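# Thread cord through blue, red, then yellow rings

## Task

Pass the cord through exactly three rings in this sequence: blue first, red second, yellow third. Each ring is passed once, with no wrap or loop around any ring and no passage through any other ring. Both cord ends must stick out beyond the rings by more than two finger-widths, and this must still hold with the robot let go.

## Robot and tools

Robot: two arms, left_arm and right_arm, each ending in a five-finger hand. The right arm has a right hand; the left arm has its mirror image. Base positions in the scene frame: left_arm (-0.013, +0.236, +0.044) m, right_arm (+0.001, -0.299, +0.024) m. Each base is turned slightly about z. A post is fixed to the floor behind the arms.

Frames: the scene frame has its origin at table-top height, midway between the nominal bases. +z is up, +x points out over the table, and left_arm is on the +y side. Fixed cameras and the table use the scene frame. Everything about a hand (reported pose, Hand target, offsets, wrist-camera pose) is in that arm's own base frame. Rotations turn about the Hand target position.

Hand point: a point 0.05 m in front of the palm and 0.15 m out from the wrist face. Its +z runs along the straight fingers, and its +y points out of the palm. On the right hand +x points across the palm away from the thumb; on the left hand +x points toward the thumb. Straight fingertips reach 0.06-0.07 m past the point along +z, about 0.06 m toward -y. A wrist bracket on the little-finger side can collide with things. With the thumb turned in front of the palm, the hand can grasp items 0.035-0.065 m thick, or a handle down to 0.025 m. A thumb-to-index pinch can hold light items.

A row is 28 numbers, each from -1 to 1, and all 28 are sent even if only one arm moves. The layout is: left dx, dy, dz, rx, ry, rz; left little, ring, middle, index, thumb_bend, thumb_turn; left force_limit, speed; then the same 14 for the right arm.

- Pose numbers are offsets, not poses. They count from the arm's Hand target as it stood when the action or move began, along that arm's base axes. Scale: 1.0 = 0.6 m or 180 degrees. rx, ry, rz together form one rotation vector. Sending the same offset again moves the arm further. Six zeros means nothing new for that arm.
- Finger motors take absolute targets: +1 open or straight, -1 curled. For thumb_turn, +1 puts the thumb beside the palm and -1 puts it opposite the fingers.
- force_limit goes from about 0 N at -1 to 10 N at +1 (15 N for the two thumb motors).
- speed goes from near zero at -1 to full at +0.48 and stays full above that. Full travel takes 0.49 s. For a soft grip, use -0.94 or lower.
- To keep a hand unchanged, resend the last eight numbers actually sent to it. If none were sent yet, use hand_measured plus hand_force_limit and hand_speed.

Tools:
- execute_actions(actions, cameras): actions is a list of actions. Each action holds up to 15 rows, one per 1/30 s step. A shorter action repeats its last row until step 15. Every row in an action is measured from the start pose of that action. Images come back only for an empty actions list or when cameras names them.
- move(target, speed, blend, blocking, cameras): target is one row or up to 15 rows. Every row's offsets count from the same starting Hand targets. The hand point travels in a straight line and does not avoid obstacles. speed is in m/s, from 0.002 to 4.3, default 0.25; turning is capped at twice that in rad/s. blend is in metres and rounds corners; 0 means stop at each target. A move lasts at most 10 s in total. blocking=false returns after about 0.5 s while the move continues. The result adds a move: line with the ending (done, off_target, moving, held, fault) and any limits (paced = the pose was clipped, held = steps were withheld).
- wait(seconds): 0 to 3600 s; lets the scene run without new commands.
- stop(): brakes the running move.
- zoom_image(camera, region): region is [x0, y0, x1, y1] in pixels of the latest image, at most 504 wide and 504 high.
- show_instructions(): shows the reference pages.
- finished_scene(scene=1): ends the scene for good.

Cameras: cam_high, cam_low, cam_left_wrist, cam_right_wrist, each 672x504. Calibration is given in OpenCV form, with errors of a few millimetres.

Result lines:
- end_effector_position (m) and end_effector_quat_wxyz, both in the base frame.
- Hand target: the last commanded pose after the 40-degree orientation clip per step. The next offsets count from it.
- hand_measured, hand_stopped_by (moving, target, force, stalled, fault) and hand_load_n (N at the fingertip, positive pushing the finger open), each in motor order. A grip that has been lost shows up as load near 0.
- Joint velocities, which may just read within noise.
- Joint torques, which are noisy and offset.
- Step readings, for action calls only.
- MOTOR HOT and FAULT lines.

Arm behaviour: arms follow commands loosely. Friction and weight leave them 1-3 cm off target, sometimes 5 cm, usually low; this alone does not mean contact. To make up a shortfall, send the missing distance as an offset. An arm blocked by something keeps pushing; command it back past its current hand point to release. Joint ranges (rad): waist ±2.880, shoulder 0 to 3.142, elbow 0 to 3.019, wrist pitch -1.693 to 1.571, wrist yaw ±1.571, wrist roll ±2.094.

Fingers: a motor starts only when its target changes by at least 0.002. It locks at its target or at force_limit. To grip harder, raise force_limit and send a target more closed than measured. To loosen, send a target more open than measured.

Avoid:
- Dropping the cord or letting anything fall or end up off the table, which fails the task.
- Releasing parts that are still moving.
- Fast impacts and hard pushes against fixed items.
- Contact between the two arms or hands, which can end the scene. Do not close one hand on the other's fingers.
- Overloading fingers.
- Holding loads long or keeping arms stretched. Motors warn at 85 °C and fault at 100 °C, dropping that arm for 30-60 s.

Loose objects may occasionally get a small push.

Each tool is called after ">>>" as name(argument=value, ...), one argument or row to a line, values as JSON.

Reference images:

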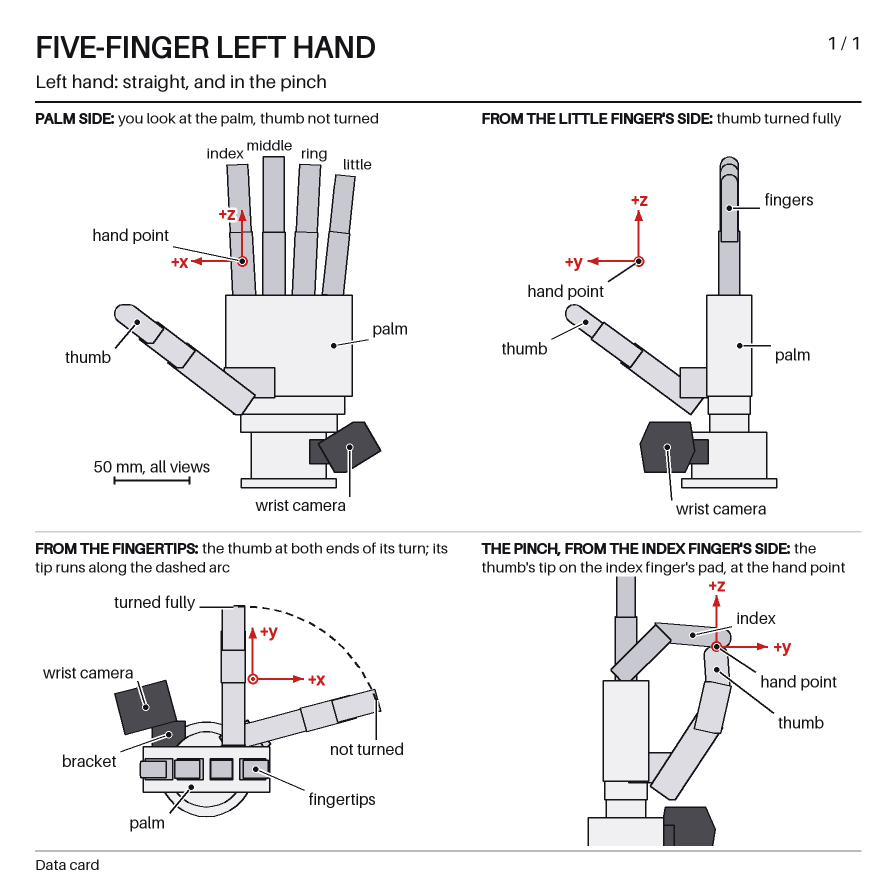

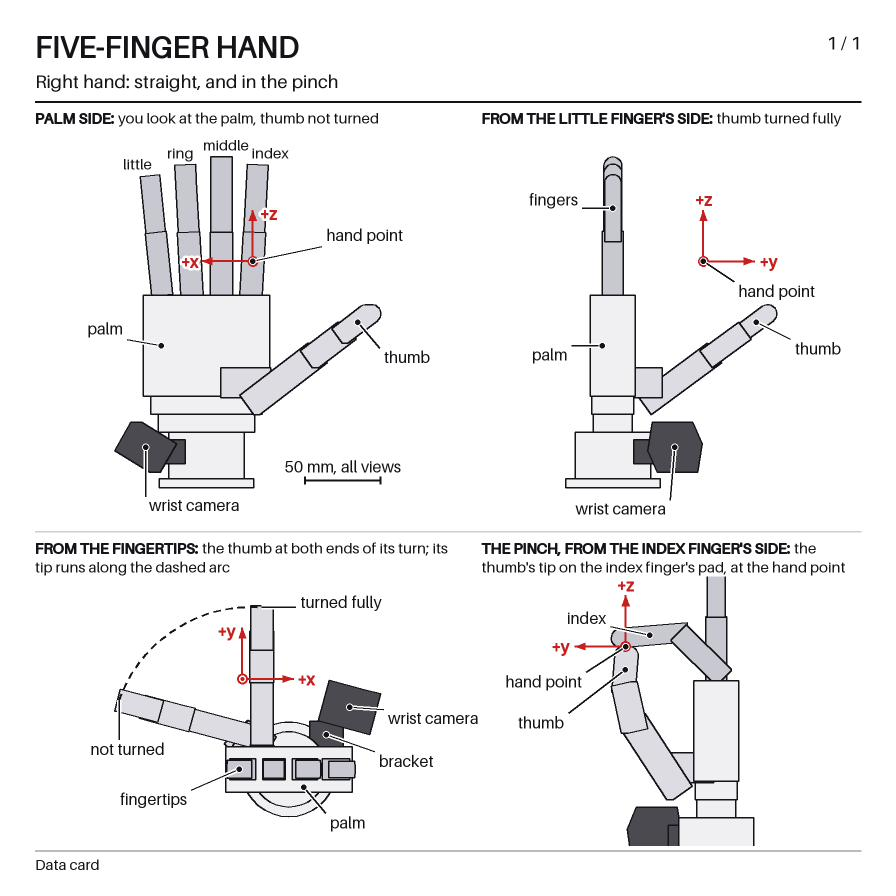

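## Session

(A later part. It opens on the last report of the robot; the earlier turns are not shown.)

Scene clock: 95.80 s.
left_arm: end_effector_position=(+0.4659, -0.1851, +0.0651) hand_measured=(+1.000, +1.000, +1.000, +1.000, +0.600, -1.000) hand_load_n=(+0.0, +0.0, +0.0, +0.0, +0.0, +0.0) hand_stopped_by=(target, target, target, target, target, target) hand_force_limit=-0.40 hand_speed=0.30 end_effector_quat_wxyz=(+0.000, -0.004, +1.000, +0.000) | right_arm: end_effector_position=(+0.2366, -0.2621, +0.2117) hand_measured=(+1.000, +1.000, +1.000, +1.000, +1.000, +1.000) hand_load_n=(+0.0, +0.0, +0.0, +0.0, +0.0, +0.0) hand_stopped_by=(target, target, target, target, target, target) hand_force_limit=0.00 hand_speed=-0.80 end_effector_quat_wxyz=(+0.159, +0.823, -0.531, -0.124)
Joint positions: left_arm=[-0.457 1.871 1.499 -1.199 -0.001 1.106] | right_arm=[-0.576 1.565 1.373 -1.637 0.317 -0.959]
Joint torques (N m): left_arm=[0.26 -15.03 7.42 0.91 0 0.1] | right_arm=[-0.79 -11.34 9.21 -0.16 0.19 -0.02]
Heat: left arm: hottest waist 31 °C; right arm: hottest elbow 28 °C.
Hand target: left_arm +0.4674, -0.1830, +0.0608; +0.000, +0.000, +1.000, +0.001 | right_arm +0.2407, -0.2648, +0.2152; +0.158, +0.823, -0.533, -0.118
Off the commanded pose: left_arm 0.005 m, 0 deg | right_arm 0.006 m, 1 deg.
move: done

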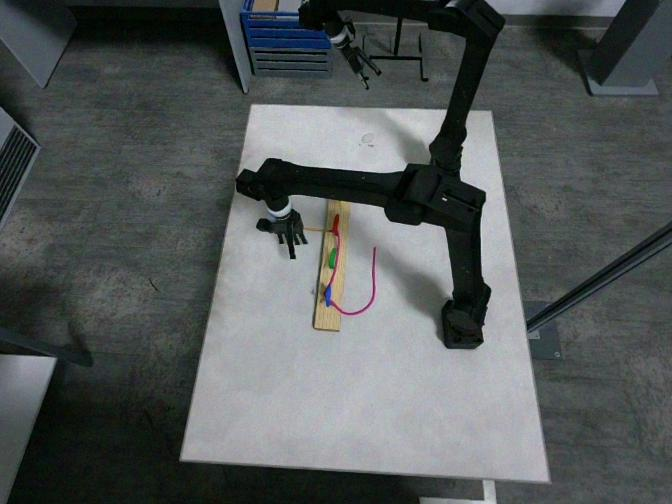

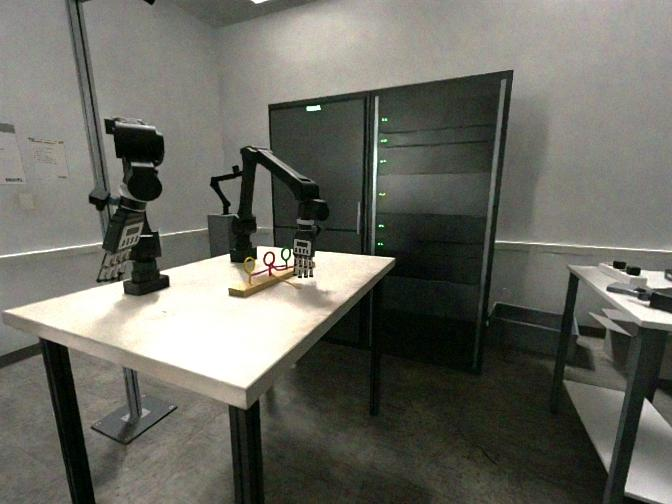

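>>> move(
  target=[
    [0,0,-0.015,0,0,0,1,1,1,1,0.6,-1,-0.4,0.3,0,0,0,0,0,0,1,1,1,1,1,1,0,-0.8],
    [0,-0.083,-0.015,0,0,0,1,1,1,1,0.6,-1,-0.4,0.3,0,0,0,0,0,0,1,1,1,1,1,1,0,-0.8],
  ],
  speed=0.06,
  cameras=["cam_high","cam_low"],
)

>>> zoom_image(
  camera="cam_high",
  region=[220, 150, 400, 285],
)

>>> zoom_image(
  camera="cam_low",
  region=[210, 170, 350, 310],
)

Scene clock: 98.97 s.
left_arm: end_effector_position=(+0.4563, -0.2210, +0.0469) hand_measured=(+1.000, +1.000, +1.000, +1.000, +0.600, -1.000) hand_load_n=(+0.0, +0.0, -1.0, +0.0, +0.0, +0.0) hand_stopped_by=(target, target, target, target, target, target) hand_force_limit=-0.40 hand_speed=0.30 end_effector_quat_wxyz=(-0.008, +0.002, +1.000, +0.006) | right_arm: end_effector_position=(+0.2366, -0.2621, +0.2117) hand_measured=(+1.000, +1.000, +1.000, +1.000, +1.000, +1.000) hand_load_n=(+0.0, +0.0, +0.0, +0.0, +0.0, +0.0) hand_stopped_by=(target, target, target, target, target, target) hand_force_limit=0.00 hand_speed=-0.80 end_effector_quat_wxyz=(+0.159, +0.823, -0.531, -0.124)
Joint positions: left_arm=[-0.524 1.923 1.523 -1.191 -0.003 1.051] | right_arm=[-0.576 1.565 1.373 -1.637 0.317 -0.959]
Joint torques (N m): left_arm=[-0.03 -14.04 11.82 0.21 0.05 -0.12] | right_arm=[-0.91 -11.28 9.18 -0.1 0.2 -0.01]
Heat: left arm: hottest waist 31 °C; right arm: hottest elbow 28 °C.
Hand target: left_arm +0.4673, -0.2328, +0.0518; +0.000, +0.000, +1.000, +0.001 | right_arm +0.2407, -0.2648, +0.2152; +0.158, +0.823, -0.533, -0.118
Off the commanded pose: left_arm 0.017 m, 1 deg | right_arm 0.006 m, 1 deg.
move: off_target (left_arm)

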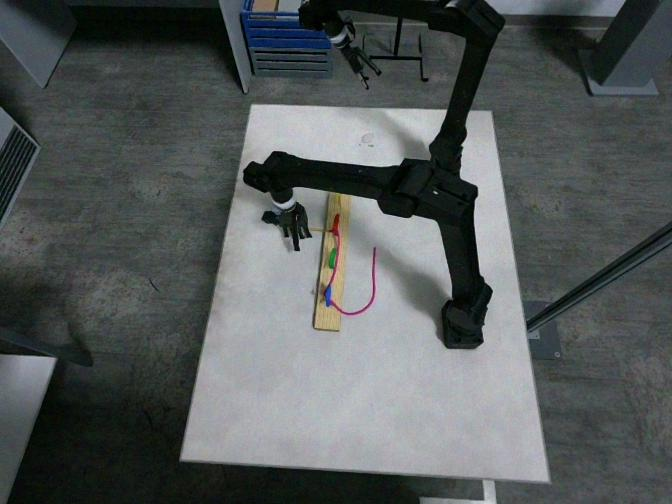

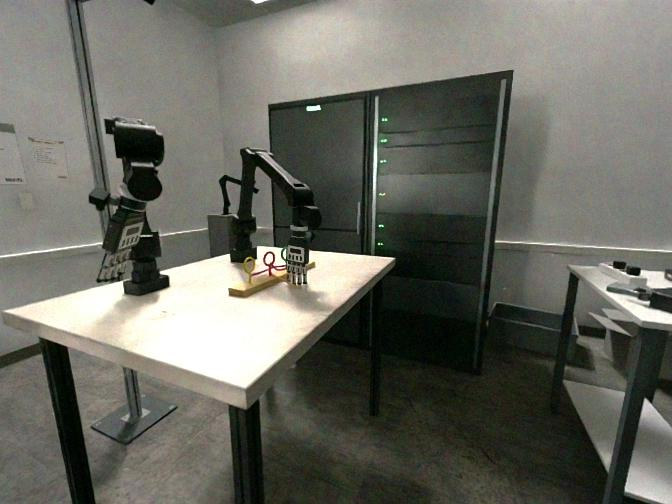

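Scaled by 2.800 from the camera's image (finer frame: 960x720).

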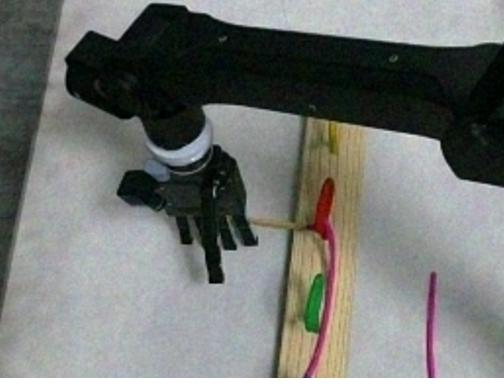

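Scaled by 3.600 from the camera's image (finer frame: 960x720).

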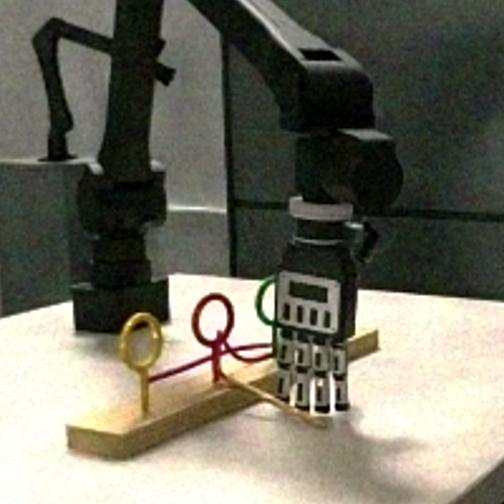

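>>> move(
  target=[
    [-0.004,0,0.0167,0,0,0,1,1,1,1,0.6,-1,-0.4,0.3,0,0,0,0,0,0,1,1,1,1,1,1,0,-0.8],
    [-0.004,-0.07,0.0167,0,0,0,1,1,1,1,0.6,-1,-0.4,0.3,0,0,0,0,0,0,1,1,1,1,1,1,0,-0.8],
  ],
  speed=0.06,
  cameras=["cam_high","cam_low"],
)

>>> zoom_image(
  camera="cam_high",
  region=[220, 150, 400, 285],
)

>>> zoom_image(
  camera="cam_low",
  region=[210, 170, 350, 310],
)

Scene clock: 102.67 s.
left_arm: end_effector_position=(+0.4528, -0.2632, +0.0520) hand_measured=(+1.000, +1.000, +1.000, +1.000, +0.600, -1.000) hand_load_n=(+0.0, +0.0, +0.0, -0.5, +0.0, +0.0) hand_stopped_by=(target, target, target, target, target, target) hand_force_limit=-0.40 hand_speed=0.30 end_effector_quat_wxyz=(-0.012, +0.004, +1.000, +0.010) | right_arm: end_effector_position=(+0.2366, -0.2621, +0.2117) hand_measured=(+1.000, +1.000, +1.000, +1.000, +1.000, +1.000) hand_load_n=(+0.0, +0.0, +0.0, +0.0, +0.0, +0.0) hand_stopped_by=(target, target, target, target, target, target) hand_force_limit=0.00 hand_speed=-0.80 end_effector_quat_wxyz=(+0.159, +0.823, -0.531, -0.124)
Joint positions: left_arm=[-0.59 1.972 1.612 -1.242 -0.003 0.988] | right_arm=[-0.576 1.565 1.373 -1.637 0.317 -0.959]
Joint torques (N m): left_arm=[-0.38 -15.79 12.33 0.16 0.07 -0.11] | right_arm=[-0.73 -11.28 9.21 -0.13 0.19 -0.02]
Heat: left arm: hottest waist 31 °C; right arm: hottest elbow 28 °C.
Hand target: left_arm +0.4650, -0.2749, +0.0618; +0.000, +0.000, +1.000, +0.001 | right_arm +0.2407, -0.2648, +0.2152; +0.158, +0.823, -0.533, -0.118
Off the commanded pose: left_arm 0.019 m, 2 deg | right_arm 0.006 m, 1 deg.
move: off_target (left_arm)

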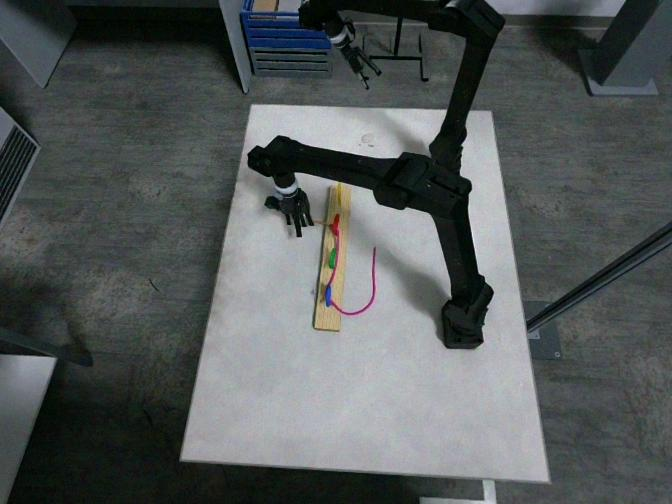

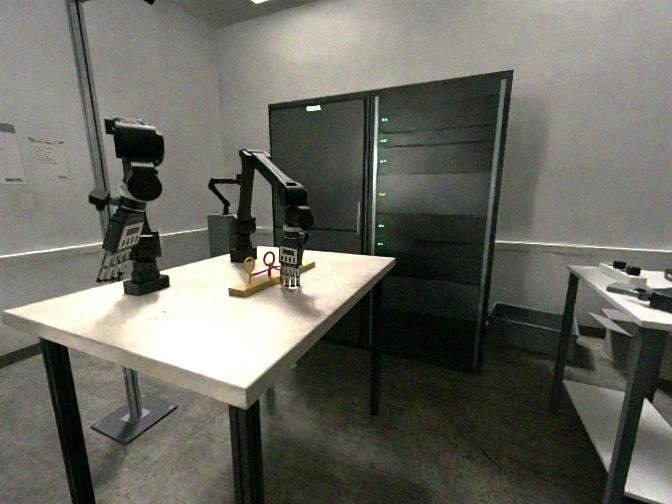

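Scaled by 2.800 from the camera's image (finer frame: 960x720).

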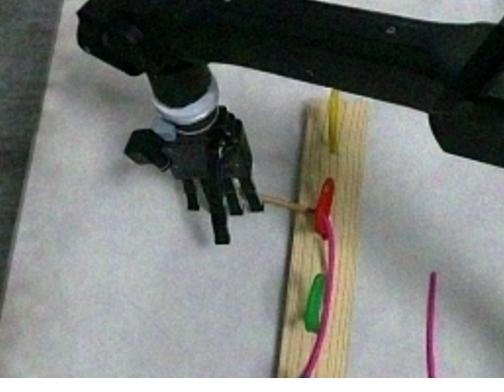

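Scaled by 3.600 from the camera's image (finer frame: 960x720).

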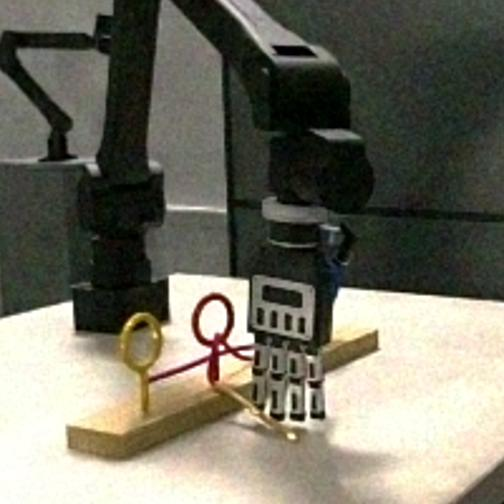

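>>> move(
  target=[
    [-0.02,-0.058,0.0,0,0,0,1,1,1,1,0.6,-1,-0.4,0.3,0,0,0,0,0,0,1,1,1,1,1,1,0,-0.8],
    [-0.043,-0.1,0,0,0,0,1,1,1,1,0.6,-1,-0.4,0.3,0,0,0,0,0,0,1,1,1,1,1,1,0,-0.8],
  ],
  speed=0.06,
  cameras=["cam_high","cam_low"],
)

>>> zoom_image(
  camera="cam_high",
  region=[220, 150, 400, 285],
)

>>> zoom_image(
  camera="cam_low",
  region=[210, 170, 350, 310],
)

Scene clock: 105.77 s.
left_arm: end_effector_position=(+0.4276, -0.3236, +0.0531) hand_measured=(+1.000, +1.000, +1.000, +1.000, +0.600, -1.000) hand_load_n=(+0.0, +0.0, +0.0, +0.0, +0.0, +0.0) hand_stopped_by=(target, target, target, target, target, target) hand_force_limit=-0.40 hand_speed=0.30 end_effector_quat_wxyz=(-0.010, +0.005, +1.000, +0.010) | right_arm: end_effector_position=(+0.2366, -0.2621, +0.2117) hand_measured=(+1.000, +1.000, +1.000, +1.000, +1.000, +1.000) hand_load_n=(+0.0, +0.0, +0.0, +0.0, +0.0, +0.0) hand_stopped_by=(target, target, target, target, target, target) hand_force_limit=0.00 hand_speed=-0.80 end_effector_quat_wxyz=(+0.159, +0.823, -0.531, -0.124)
Joint positions: left_arm=[-0.698 2.01 1.677 -1.266 -0.002 0.883] | right_arm=[-0.576 1.565 1.373 -1.637 0.317 -0.959]
Joint torques (N m): left_arm=[0.09 -16.26 12.38 0.03 0.07 -0.1] | right_arm=[-0.79 -11.28 9.18 -0.16 0.2 -0.02]
Heat: left arm: hottest waist 31 °C; right arm: hottest elbow 29 °C.
Hand target: left_arm +0.4392, -0.3348, +0.0619; +0.000, +0.000, +1.000, +0.001 | right_arm +0.2407, -0.2648, +0.2152; +0.158, +0.823, -0.533, -0.118
Off the commanded pose: left_arm 0.018 m, 2 deg | right_arm 0.006 m, 1 deg.
move: off_target (left_arm)

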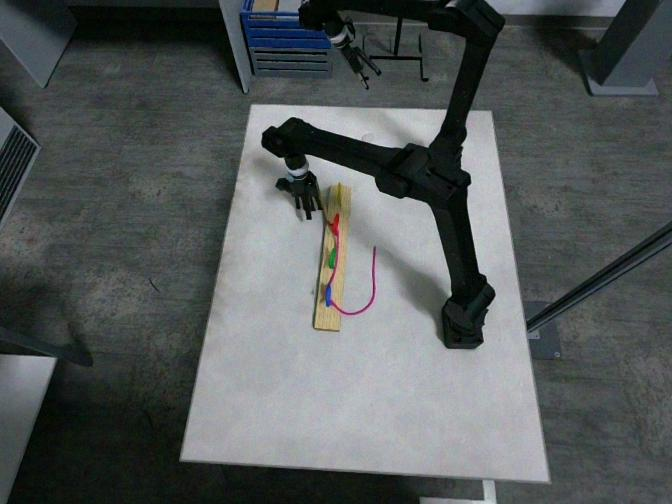

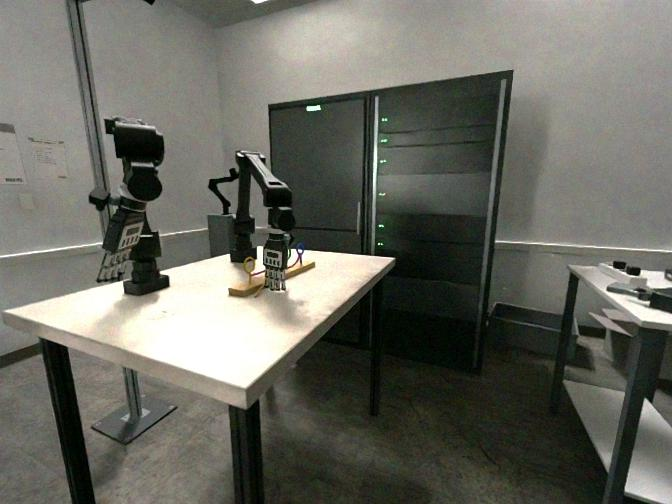

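Scaled by 2.800 from the camera's image (finer frame: 960x720).

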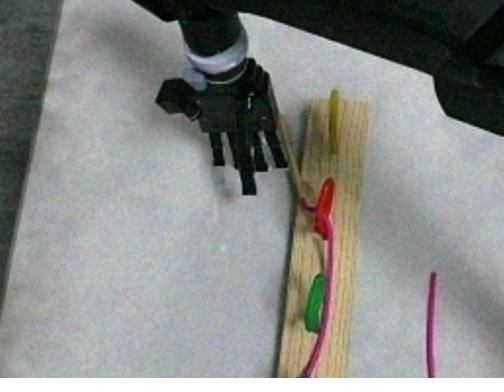

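Scaled by 3.600 from the camera's image (finer frame: 960x720).

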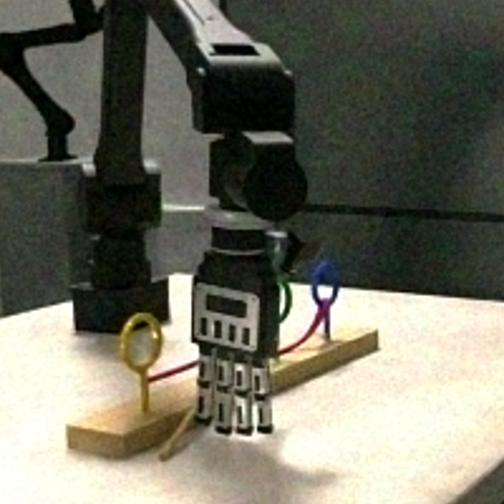

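>>> move(
  target=[
    [0.01,0.05,0.0,0,0,0,1,1,1,1,0.6,-1,-0.4,0.3,0,0,0,0,0,0,1,1,1,1,1,1,0,-0.8],
    [0.1,0.05,0.3,0,0,0,1,1,1,1,0.6,-1,-0.4,0.3,0,0,0,0,0,0,1,1,1,1,1,1,0,-0.8],
  ],
  speed=[0.06,0.2],
  cameras=["cam_high","cam_low","cam_left_wrist"],
)

>>> zoom_image(
  camera="cam_high",
  region=[270, 160, 400, 285],
)

>>> zoom_image(
  camera="cam_low",
  region=[210, 220, 350, 310],
)

Scene clock: 109.53 s.
left_arm: end_effector_position=(+0.4900, -0.3040, +0.2300) hand_measured=(+1.000, +1.000, +1.000, +1.000, +0.600, -1.000) hand_load_n=(+0.0, +0.0, +0.0, +0.0, +0.0, +0.0) hand_stopped_by=(target, target, target, target, target, target) hand_force_limit=-0.40 hand_speed=0.30 end_effector_quat_wxyz=(+0.018, -0.001, +1.000, -0.011) | right_arm: end_effector_position=(+0.2366, -0.2621, +0.2117) hand_measured=(+1.000, +1.000, +1.000, +1.000, +1.000, +1.000) hand_load_n=(+0.0, +0.0, +0.0, +0.0, +0.0, +0.0) hand_stopped_by=(target, target, target, target, target, target) hand_force_limit=0.00 hand_speed=-0.80 end_effector_quat_wxyz=(+0.159, +0.823, -0.531, -0.124)
Joint positions: left_arm=[-0.61 2.018 2.17 -1.681 -0.003 0.959] | right_arm=[-0.576 1.565 1.373 -1.637 0.317 -0.959]
Joint torques (N m): left_arm=[0.5 -17.44 12.63 0.34 -0.12 0.13] | right_arm=[-0.85 -11.28 9.21 -0.1 0.19 -0.02]
Heat: left arm: hottest waist 31 °C; right arm: hottest elbow 29 °C.
Hand target: left_arm +0.4991, -0.3049, +0.2417; +0.000, +0.000, +1.000, +0.001 | right_arm +0.2407, -0.2648, +0.2152; +0.158, +0.823, -0.533, -0.118
Off the commanded pose: left_arm 0.015 m, 2 deg | right_arm 0.006 m, 1 deg.
joint sent to its limit (left arm) — joint 4 (wrist pitch), lower limit. The joint targets are off in orientation, not in position.
move: off_target (left_arm)
cam_left_wrist: T_world_to_cam=[[-0.28255, -0.95652, 0.07232, -0.17136], [-0.851, 0.28474, 0.44128, 0.40848], [-0.44269, 0.06313, -0.89445, 0.56568]] pos_world=[0.54962, -0.31594, 0.33811]

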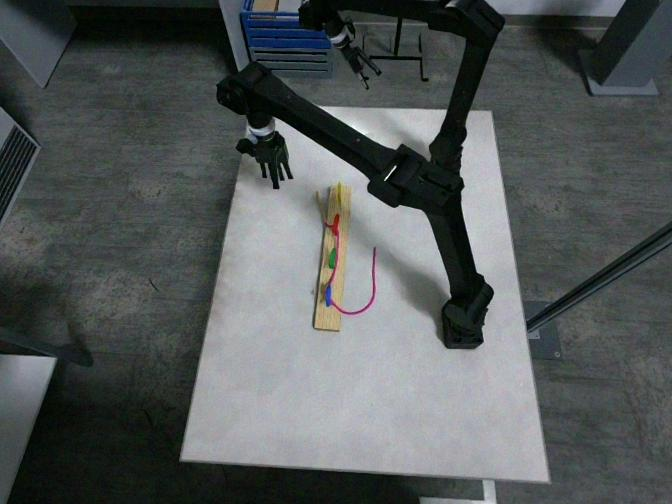

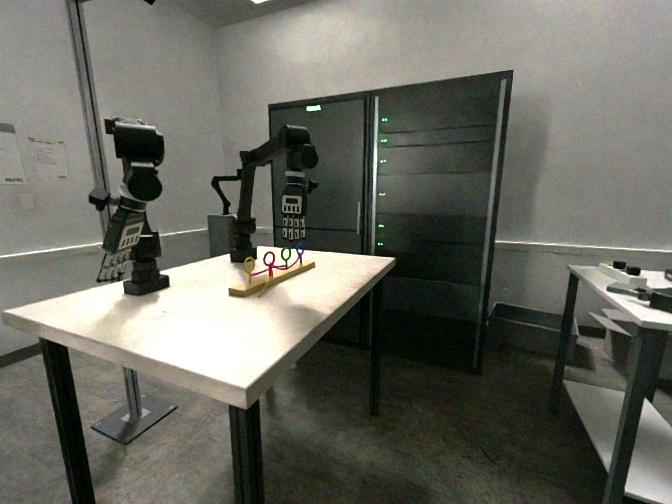

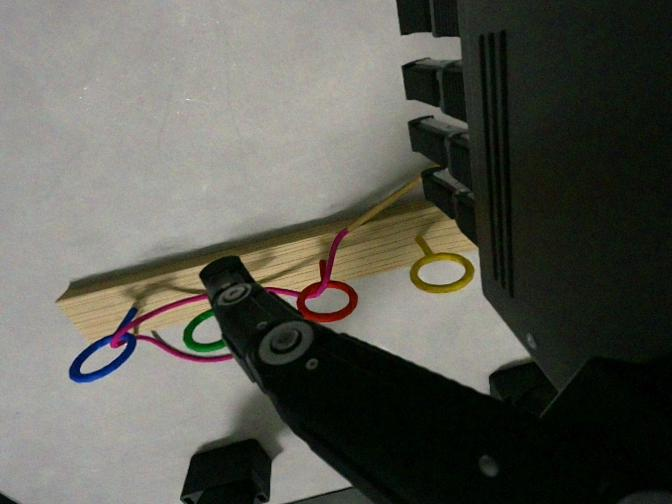

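Scaled by 3.877 from the camera's image (finer frame: 960x720).

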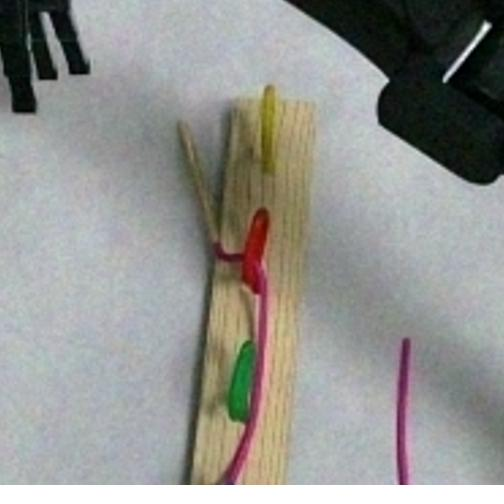

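Scaled by 3.600 from the camera's image (finer frame: 960x720).

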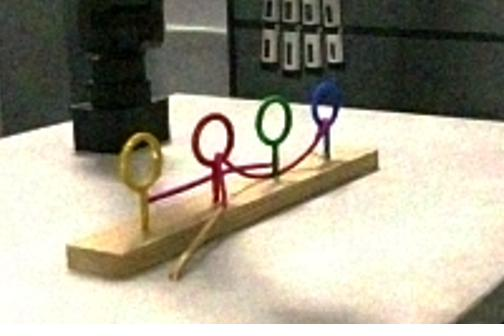

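>>> move(
  target=[-0.122,-0.103,-0.12,-0.0265,-0.140,0.5536,-1,-1,0.1,0.1,0.6,-1,-0.4,0.3,0,0,0,0,0,0,1,1,1,1,1,1,0,-0.8],
  speed=0.3,
  cameras=["all"],
)

>>> zoom_image(
  camera="cam_high",
  region=[220, 140, 400, 285],
)

>>> zoom_image(
  camera="cam_low",
  region=[210, 170, 350, 310],
)

Scene clock: 128.53 s.
left_arm: end_effector_position=(+0.4311, -0.3680, +0.1580) hand_measured=(-1.000, -1.000, +0.100, +0.100, +0.600, -1.000) hand_load_n=(+0.0, +0.0, +0.0, +0.0, +0.0, +0.0) hand_stopped_by=(target, target, target, target, target, target) hand_force_limit=-0.40 hand_speed=0.30 end_effector_quat_wxyz=(-0.189, +0.755, -0.627, +0.029) | right_arm: end_effector_position=(+0.2366, -0.2621, +0.2117) hand_measured=(+1.000, +1.000, +1.000, +1.000, +1.000, +1.000) hand_load_n=(+0.0, +0.0, +0.0, +0.0, +0.0, +0.0) hand_stopped_by=(target, target, target, target, target, target) hand_force_limit=0.00 hand_speed=-0.80 end_effector_quat_wxyz=(+0.159, +0.823, -0.531, -0.124)
Joint positions: left_arm=[-0.725 1.836 1.728 -1.415 -0.383 -0.902] | right_arm=[-0.576 1.565 1.373 -1.637 0.317 -0.959]
Joint torques (N m): left_arm=[-0.5 -17.44 7.83 0.31 -0.37 -0.1] | right_arm=[-0.85 -11.28 9.22 -0.14 0.2 -0.01]
Heat: left arm: hottest waist 31 °C; right arm: hottest elbow 29 °C.
Hand target: left_arm +0.4260, -0.3667, +0.1698; -0.191, +0.758, -0.623, +0.036 | right_arm +0.2407, -0.2648, +0.2152; +0.158, +0.823, -0.533, -0.118
Off the commanded pose: left_arm 0.013 m, 1 deg | right_arm 0.006 m, 1 deg.
move: off_target (left_arm)
cam_left_wrist: T_world_to_cam=[[0.93859, -0.14858, 0.31142, -0.51084], [-0.21538, -0.9574, 0.19233, -0.28351], [0.26957, -0.24759, -0.93061, 0.06351]] pos_world=[0.40129, -0.33161, 0.27271]

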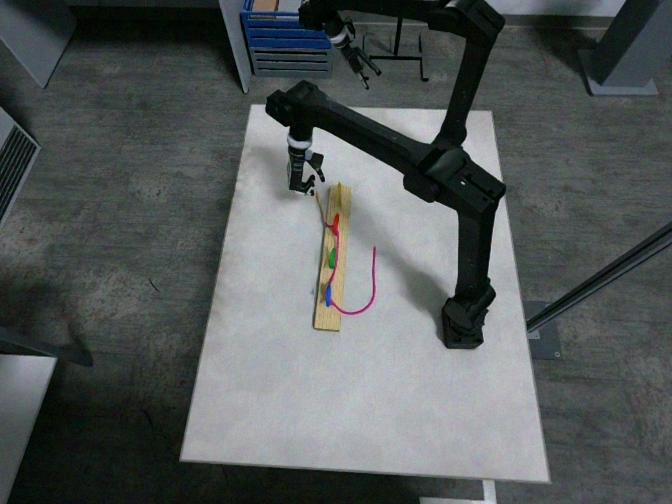

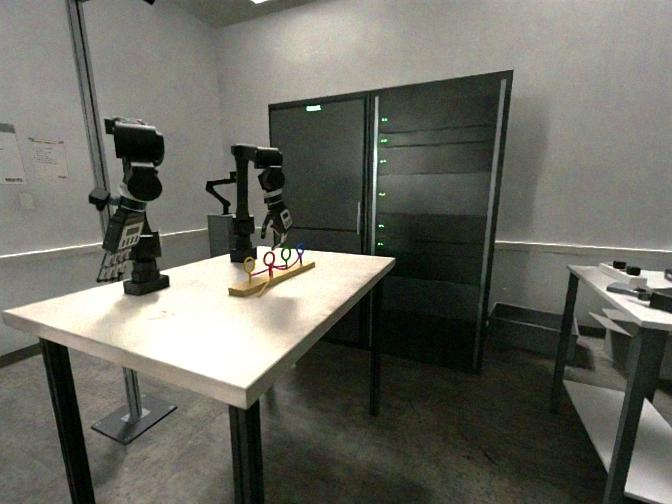

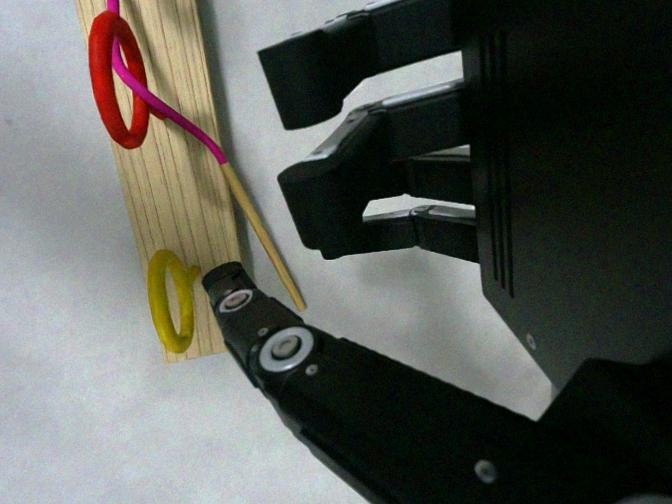

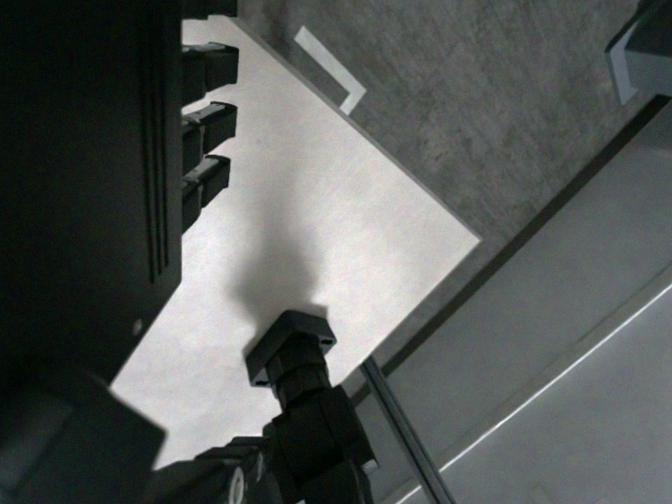

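Scaled by 2.800 from the camera's image (finer frame: 960x720).

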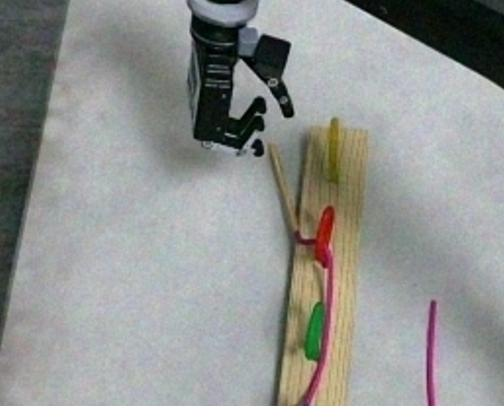

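Scaled by 3.600 from the camera's image (finer frame: 960x720).

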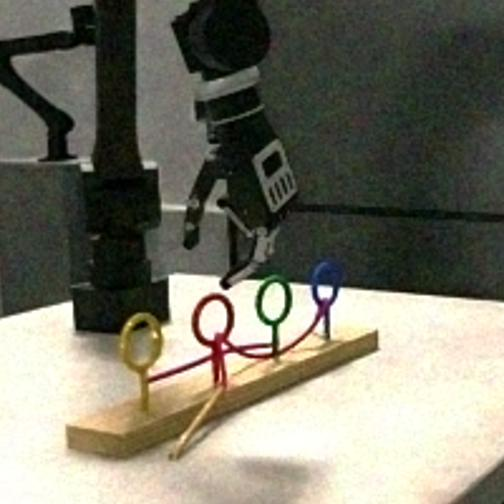

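>>> zoom_image(
  camera="cam_high",
  region=[280, 150, 350, 210],
)

>>> zoom_image(
  camera="cam_low",
  region=[250, 200, 310, 260],
)

Scaled by 7.200 from the camera's image (finer frame: 960x720).

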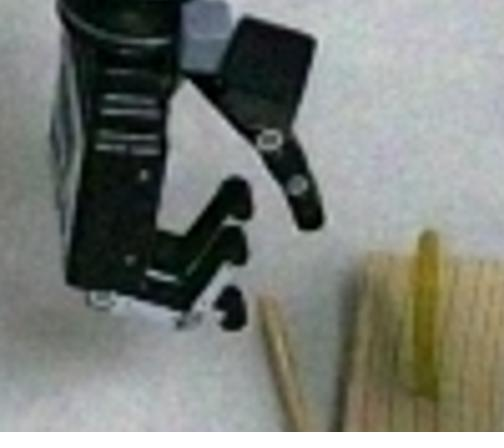

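Scaled by 8.400 from the camera's image (finer frame: 960x720).

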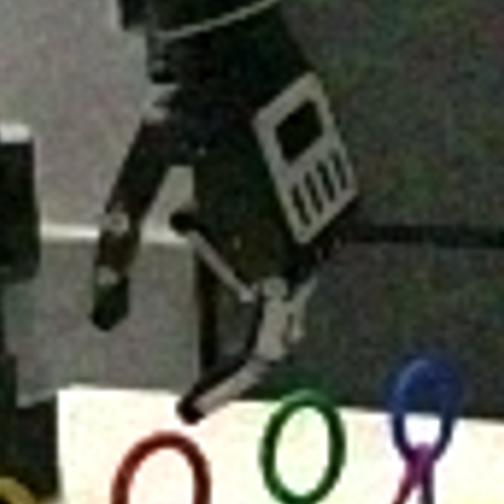

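>>> move(
  target=[0.020,0.016,-0.198,0,0,0,-1,-1,0.1,0.1,0.5,-1,-0.4,0.3,0,0,0,0,0,0,1,1,1,1,1,1,0,-0.8],
  speed=0.12,
  cameras=["cam_high","cam_low","cam_left_wrist"],
)

>>> zoom_image(
  camera="cam_high",
  region=[280, 150, 360, 230],
)

>>> zoom_image(
  camera="cam_low",
  region=[230, 230, 310, 310],
)

Scene clock: 138.83 s.
left_arm: end_effector_position=(+0.4347, -0.3603, +0.0527) hand_measured=(-1.000, -1.000, +0.100, +0.100, +0.500, -1.000) hand_load_n=(+0.0, +0.0, +0.0, +0.0, +0.0, +0.0) hand_stopped_by=(target, target, target, target, target, target) hand_force_limit=-0.40 hand_speed=0.30 end_effector_quat_wxyz=(-0.190, +0.758, -0.622, +0.035) | right_arm: end_effector_position=(+0.2366, -0.2621, +0.2117) hand_measured=(+1.000, +1.000, +1.000, +1.000, +1.000, +1.000) hand_load_n=(+0.0, +0.0, +0.0, +0.0, +0.0, +0.0) hand_stopped_by=(target, target, target, target, target, target) hand_force_limit=0.00 hand_speed=-0.80 end_effector_quat_wxyz=(+0.159, +0.823, -0.531, -0.124)
Joint positions: left_arm=[-0.711 1.886 1.517 -1.137 -0.383 -0.895] | right_arm=[-0.576 1.565 1.373 -1.637 0.317 -0.959]
Joint torques (N m): left_arm=[0.91 -15.09 7.61 0.94 -0.28 0.14] | right_arm=[-0.91 -11.34 9.22 -0.09 0.19 -0.01]
Heat: left arm: hottest waist 31 °C; right arm: hottest elbow 29 °C.
Hand target: left_arm +0.4379, -0.3571, +0.0510; -0.191, +0.758, -0.623, +0.036 | right_arm +0.2407, -0.2648, +0.2152; +0.158, +0.823, -0.533, -0.118
Off the commanded pose: left_arm 0.005 m, 0 deg | right_arm 0.006 m, 1 deg.
move: done
cam_left_wrist: T_world_to_cam=[[0.93625, -0.13858, 0.32286, -0.47628], [-0.21005, -0.95739, 0.19818, -0.25771], [0.28164, -0.25336, -0.92546, -0.04127]] pos_world=[0.40341, -0.32319, 0.16666]

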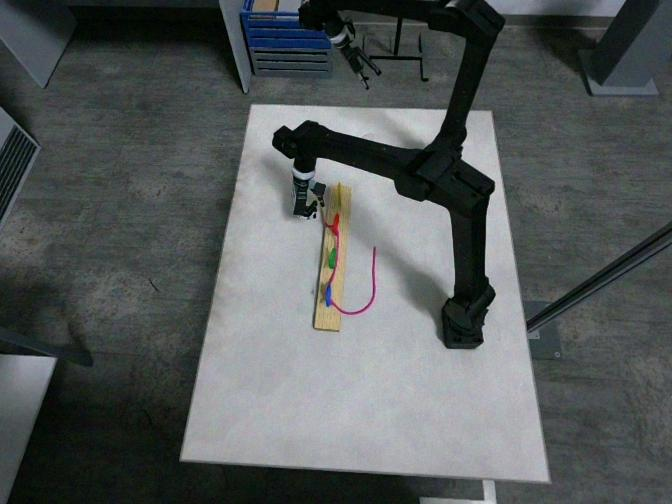

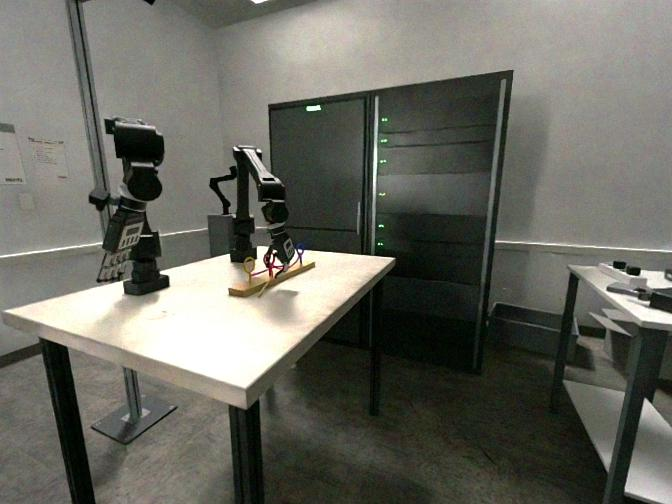

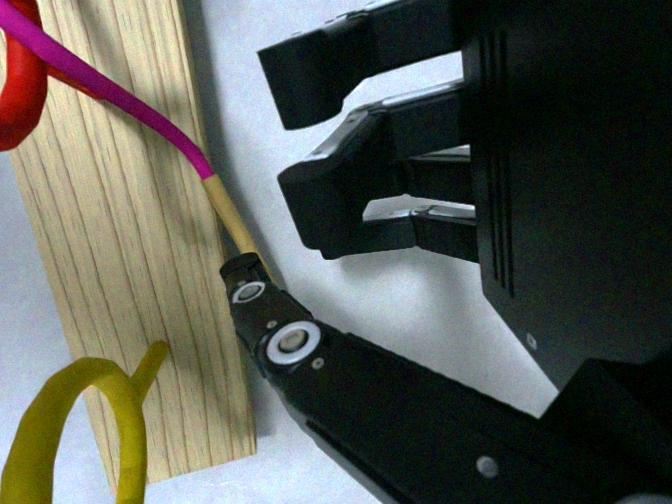

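Scaled by 6.300 from the camera's image (finer frame: 960x720).

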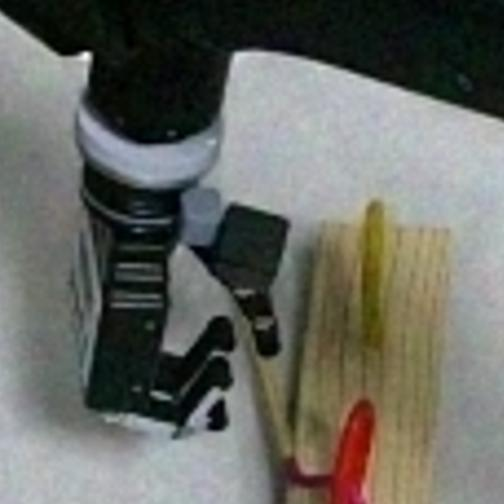

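Scaled by 6.300 from the camera's image (finer frame: 960x720).

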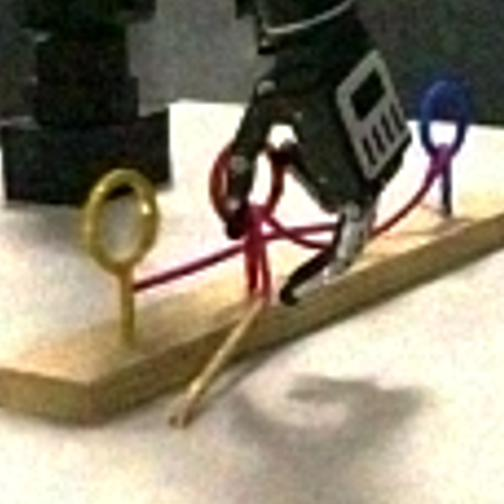

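>>> move(
  target=[
    [0,0,0,0,0,0,-1,-1,-0.1,-0.1,0.5,-1,-0.4,0.3,0,0,0,0,0,0,1,1,1,1,1,1,0,-0.8],
    [0.010,0.0185,-0.0617,0,0,0,-1,-1,-0.1,-0.1,0.5,-1,-0.4,0.3,0,0,0,0,0,0,1,1,1,1,1,1,0,-0.8],
  ],
  speed=0.08,
  cameras=["cam_high","cam_low","cam_left_wrist"],
)

>>> zoom_image(
  camera="cam_high",
  region=[280, 150, 360, 230],
)

>>> zoom_image(
  camera="cam_low",
  region=[230, 230, 310, 310],
)

Scene clock: 143.43 s.
left_arm: end_effector_position=(+0.4427, -0.3490, +0.0187) hand_measured=(-1.000, -1.000, -0.100, -0.100, +0.500, -1.000) hand_load_n=(+0.0, +0.0, +0.5, +0.0, +0.0, +0.0) hand_stopped_by=(target, target, target, target, target, target) hand_force_limit=-0.40 hand_speed=0.30 end_effector_quat_wxyz=(-0.191, +0.759, -0.621, +0.038) | right_arm: end_effector_position=(+0.2366, -0.2621, +0.2117) hand_measured=(+1.000, +1.000, +1.000, +1.000, +1.000, +1.000) hand_load_n=(-0.5, +0.0, +0.0, +0.0, +0.0, +0.0) hand_stopped_by=(target, target, target, target, target, target) hand_force_limit=0.00 hand_speed=-0.80 end_effector_quat_wxyz=(+0.159, +0.823, -0.531, -0.124)
Joint positions: left_arm=[-0.687 1.913 1.461 -1.039 -0.383 -0.872] | right_arm=[-0.576 1.565 1.373 -1.637 0.317 -0.959]
Joint torques (N m): left_arm=[0.73 -14.8 7.25 0.91 -0.24 0.14] | right_arm=[-0.91 -11.22 9.22 -0.13 0.2 -0.01]
Heat: left arm: hottest waist 31 °C; right arm: hottest elbow 29 °C.
Hand target: left_arm +0.4440, -0.3460, +0.0140; -0.191, +0.758, -0.623, +0.036 | right_arm +0.2407, -0.2648, +0.2152; +0.158, +0.823, -0.533, -0.118
Off the commanded pose: left_arm 0.006 m, 0 deg | right_arm 0.006 m, 1 deg.
move: done
cam_left_wrist: T_world_to_cam=[[0.93473, -0.13534, 0.32857, -0.46955], [-0.20878, -0.95738, 0.1996, -0.239], [0.28755, -0.25517, -0.92315, -0.07534]] pos_world=[0.41067, -0.31158, 0.13243]

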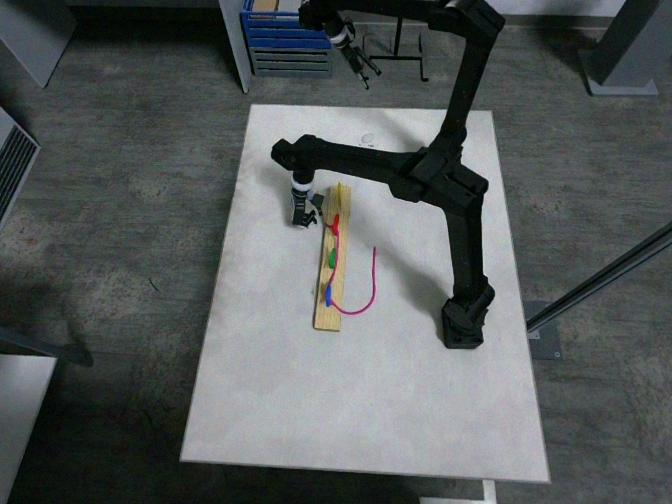

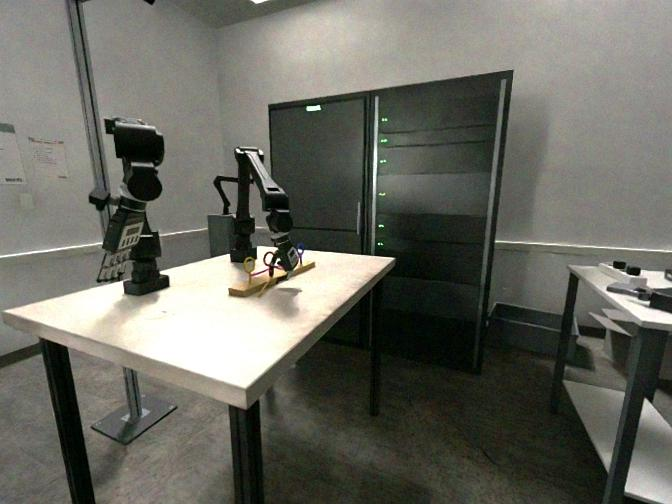

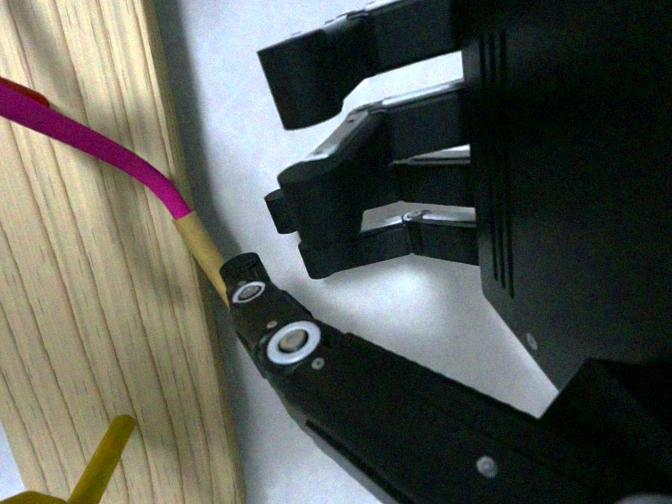

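Scaled by 6.300 from the camera's image (finer frame: 960x720).

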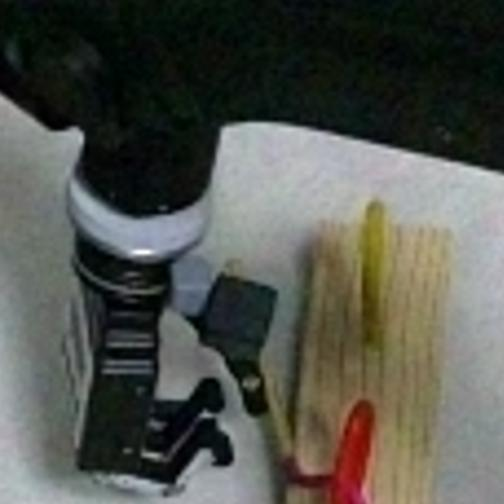

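Scaled by 6.300 from the camera's image (finer frame: 960x720).

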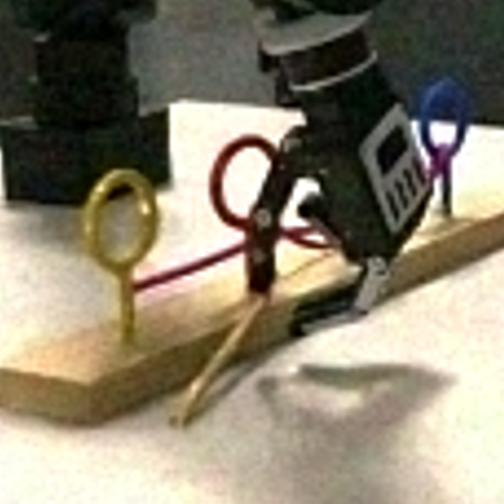

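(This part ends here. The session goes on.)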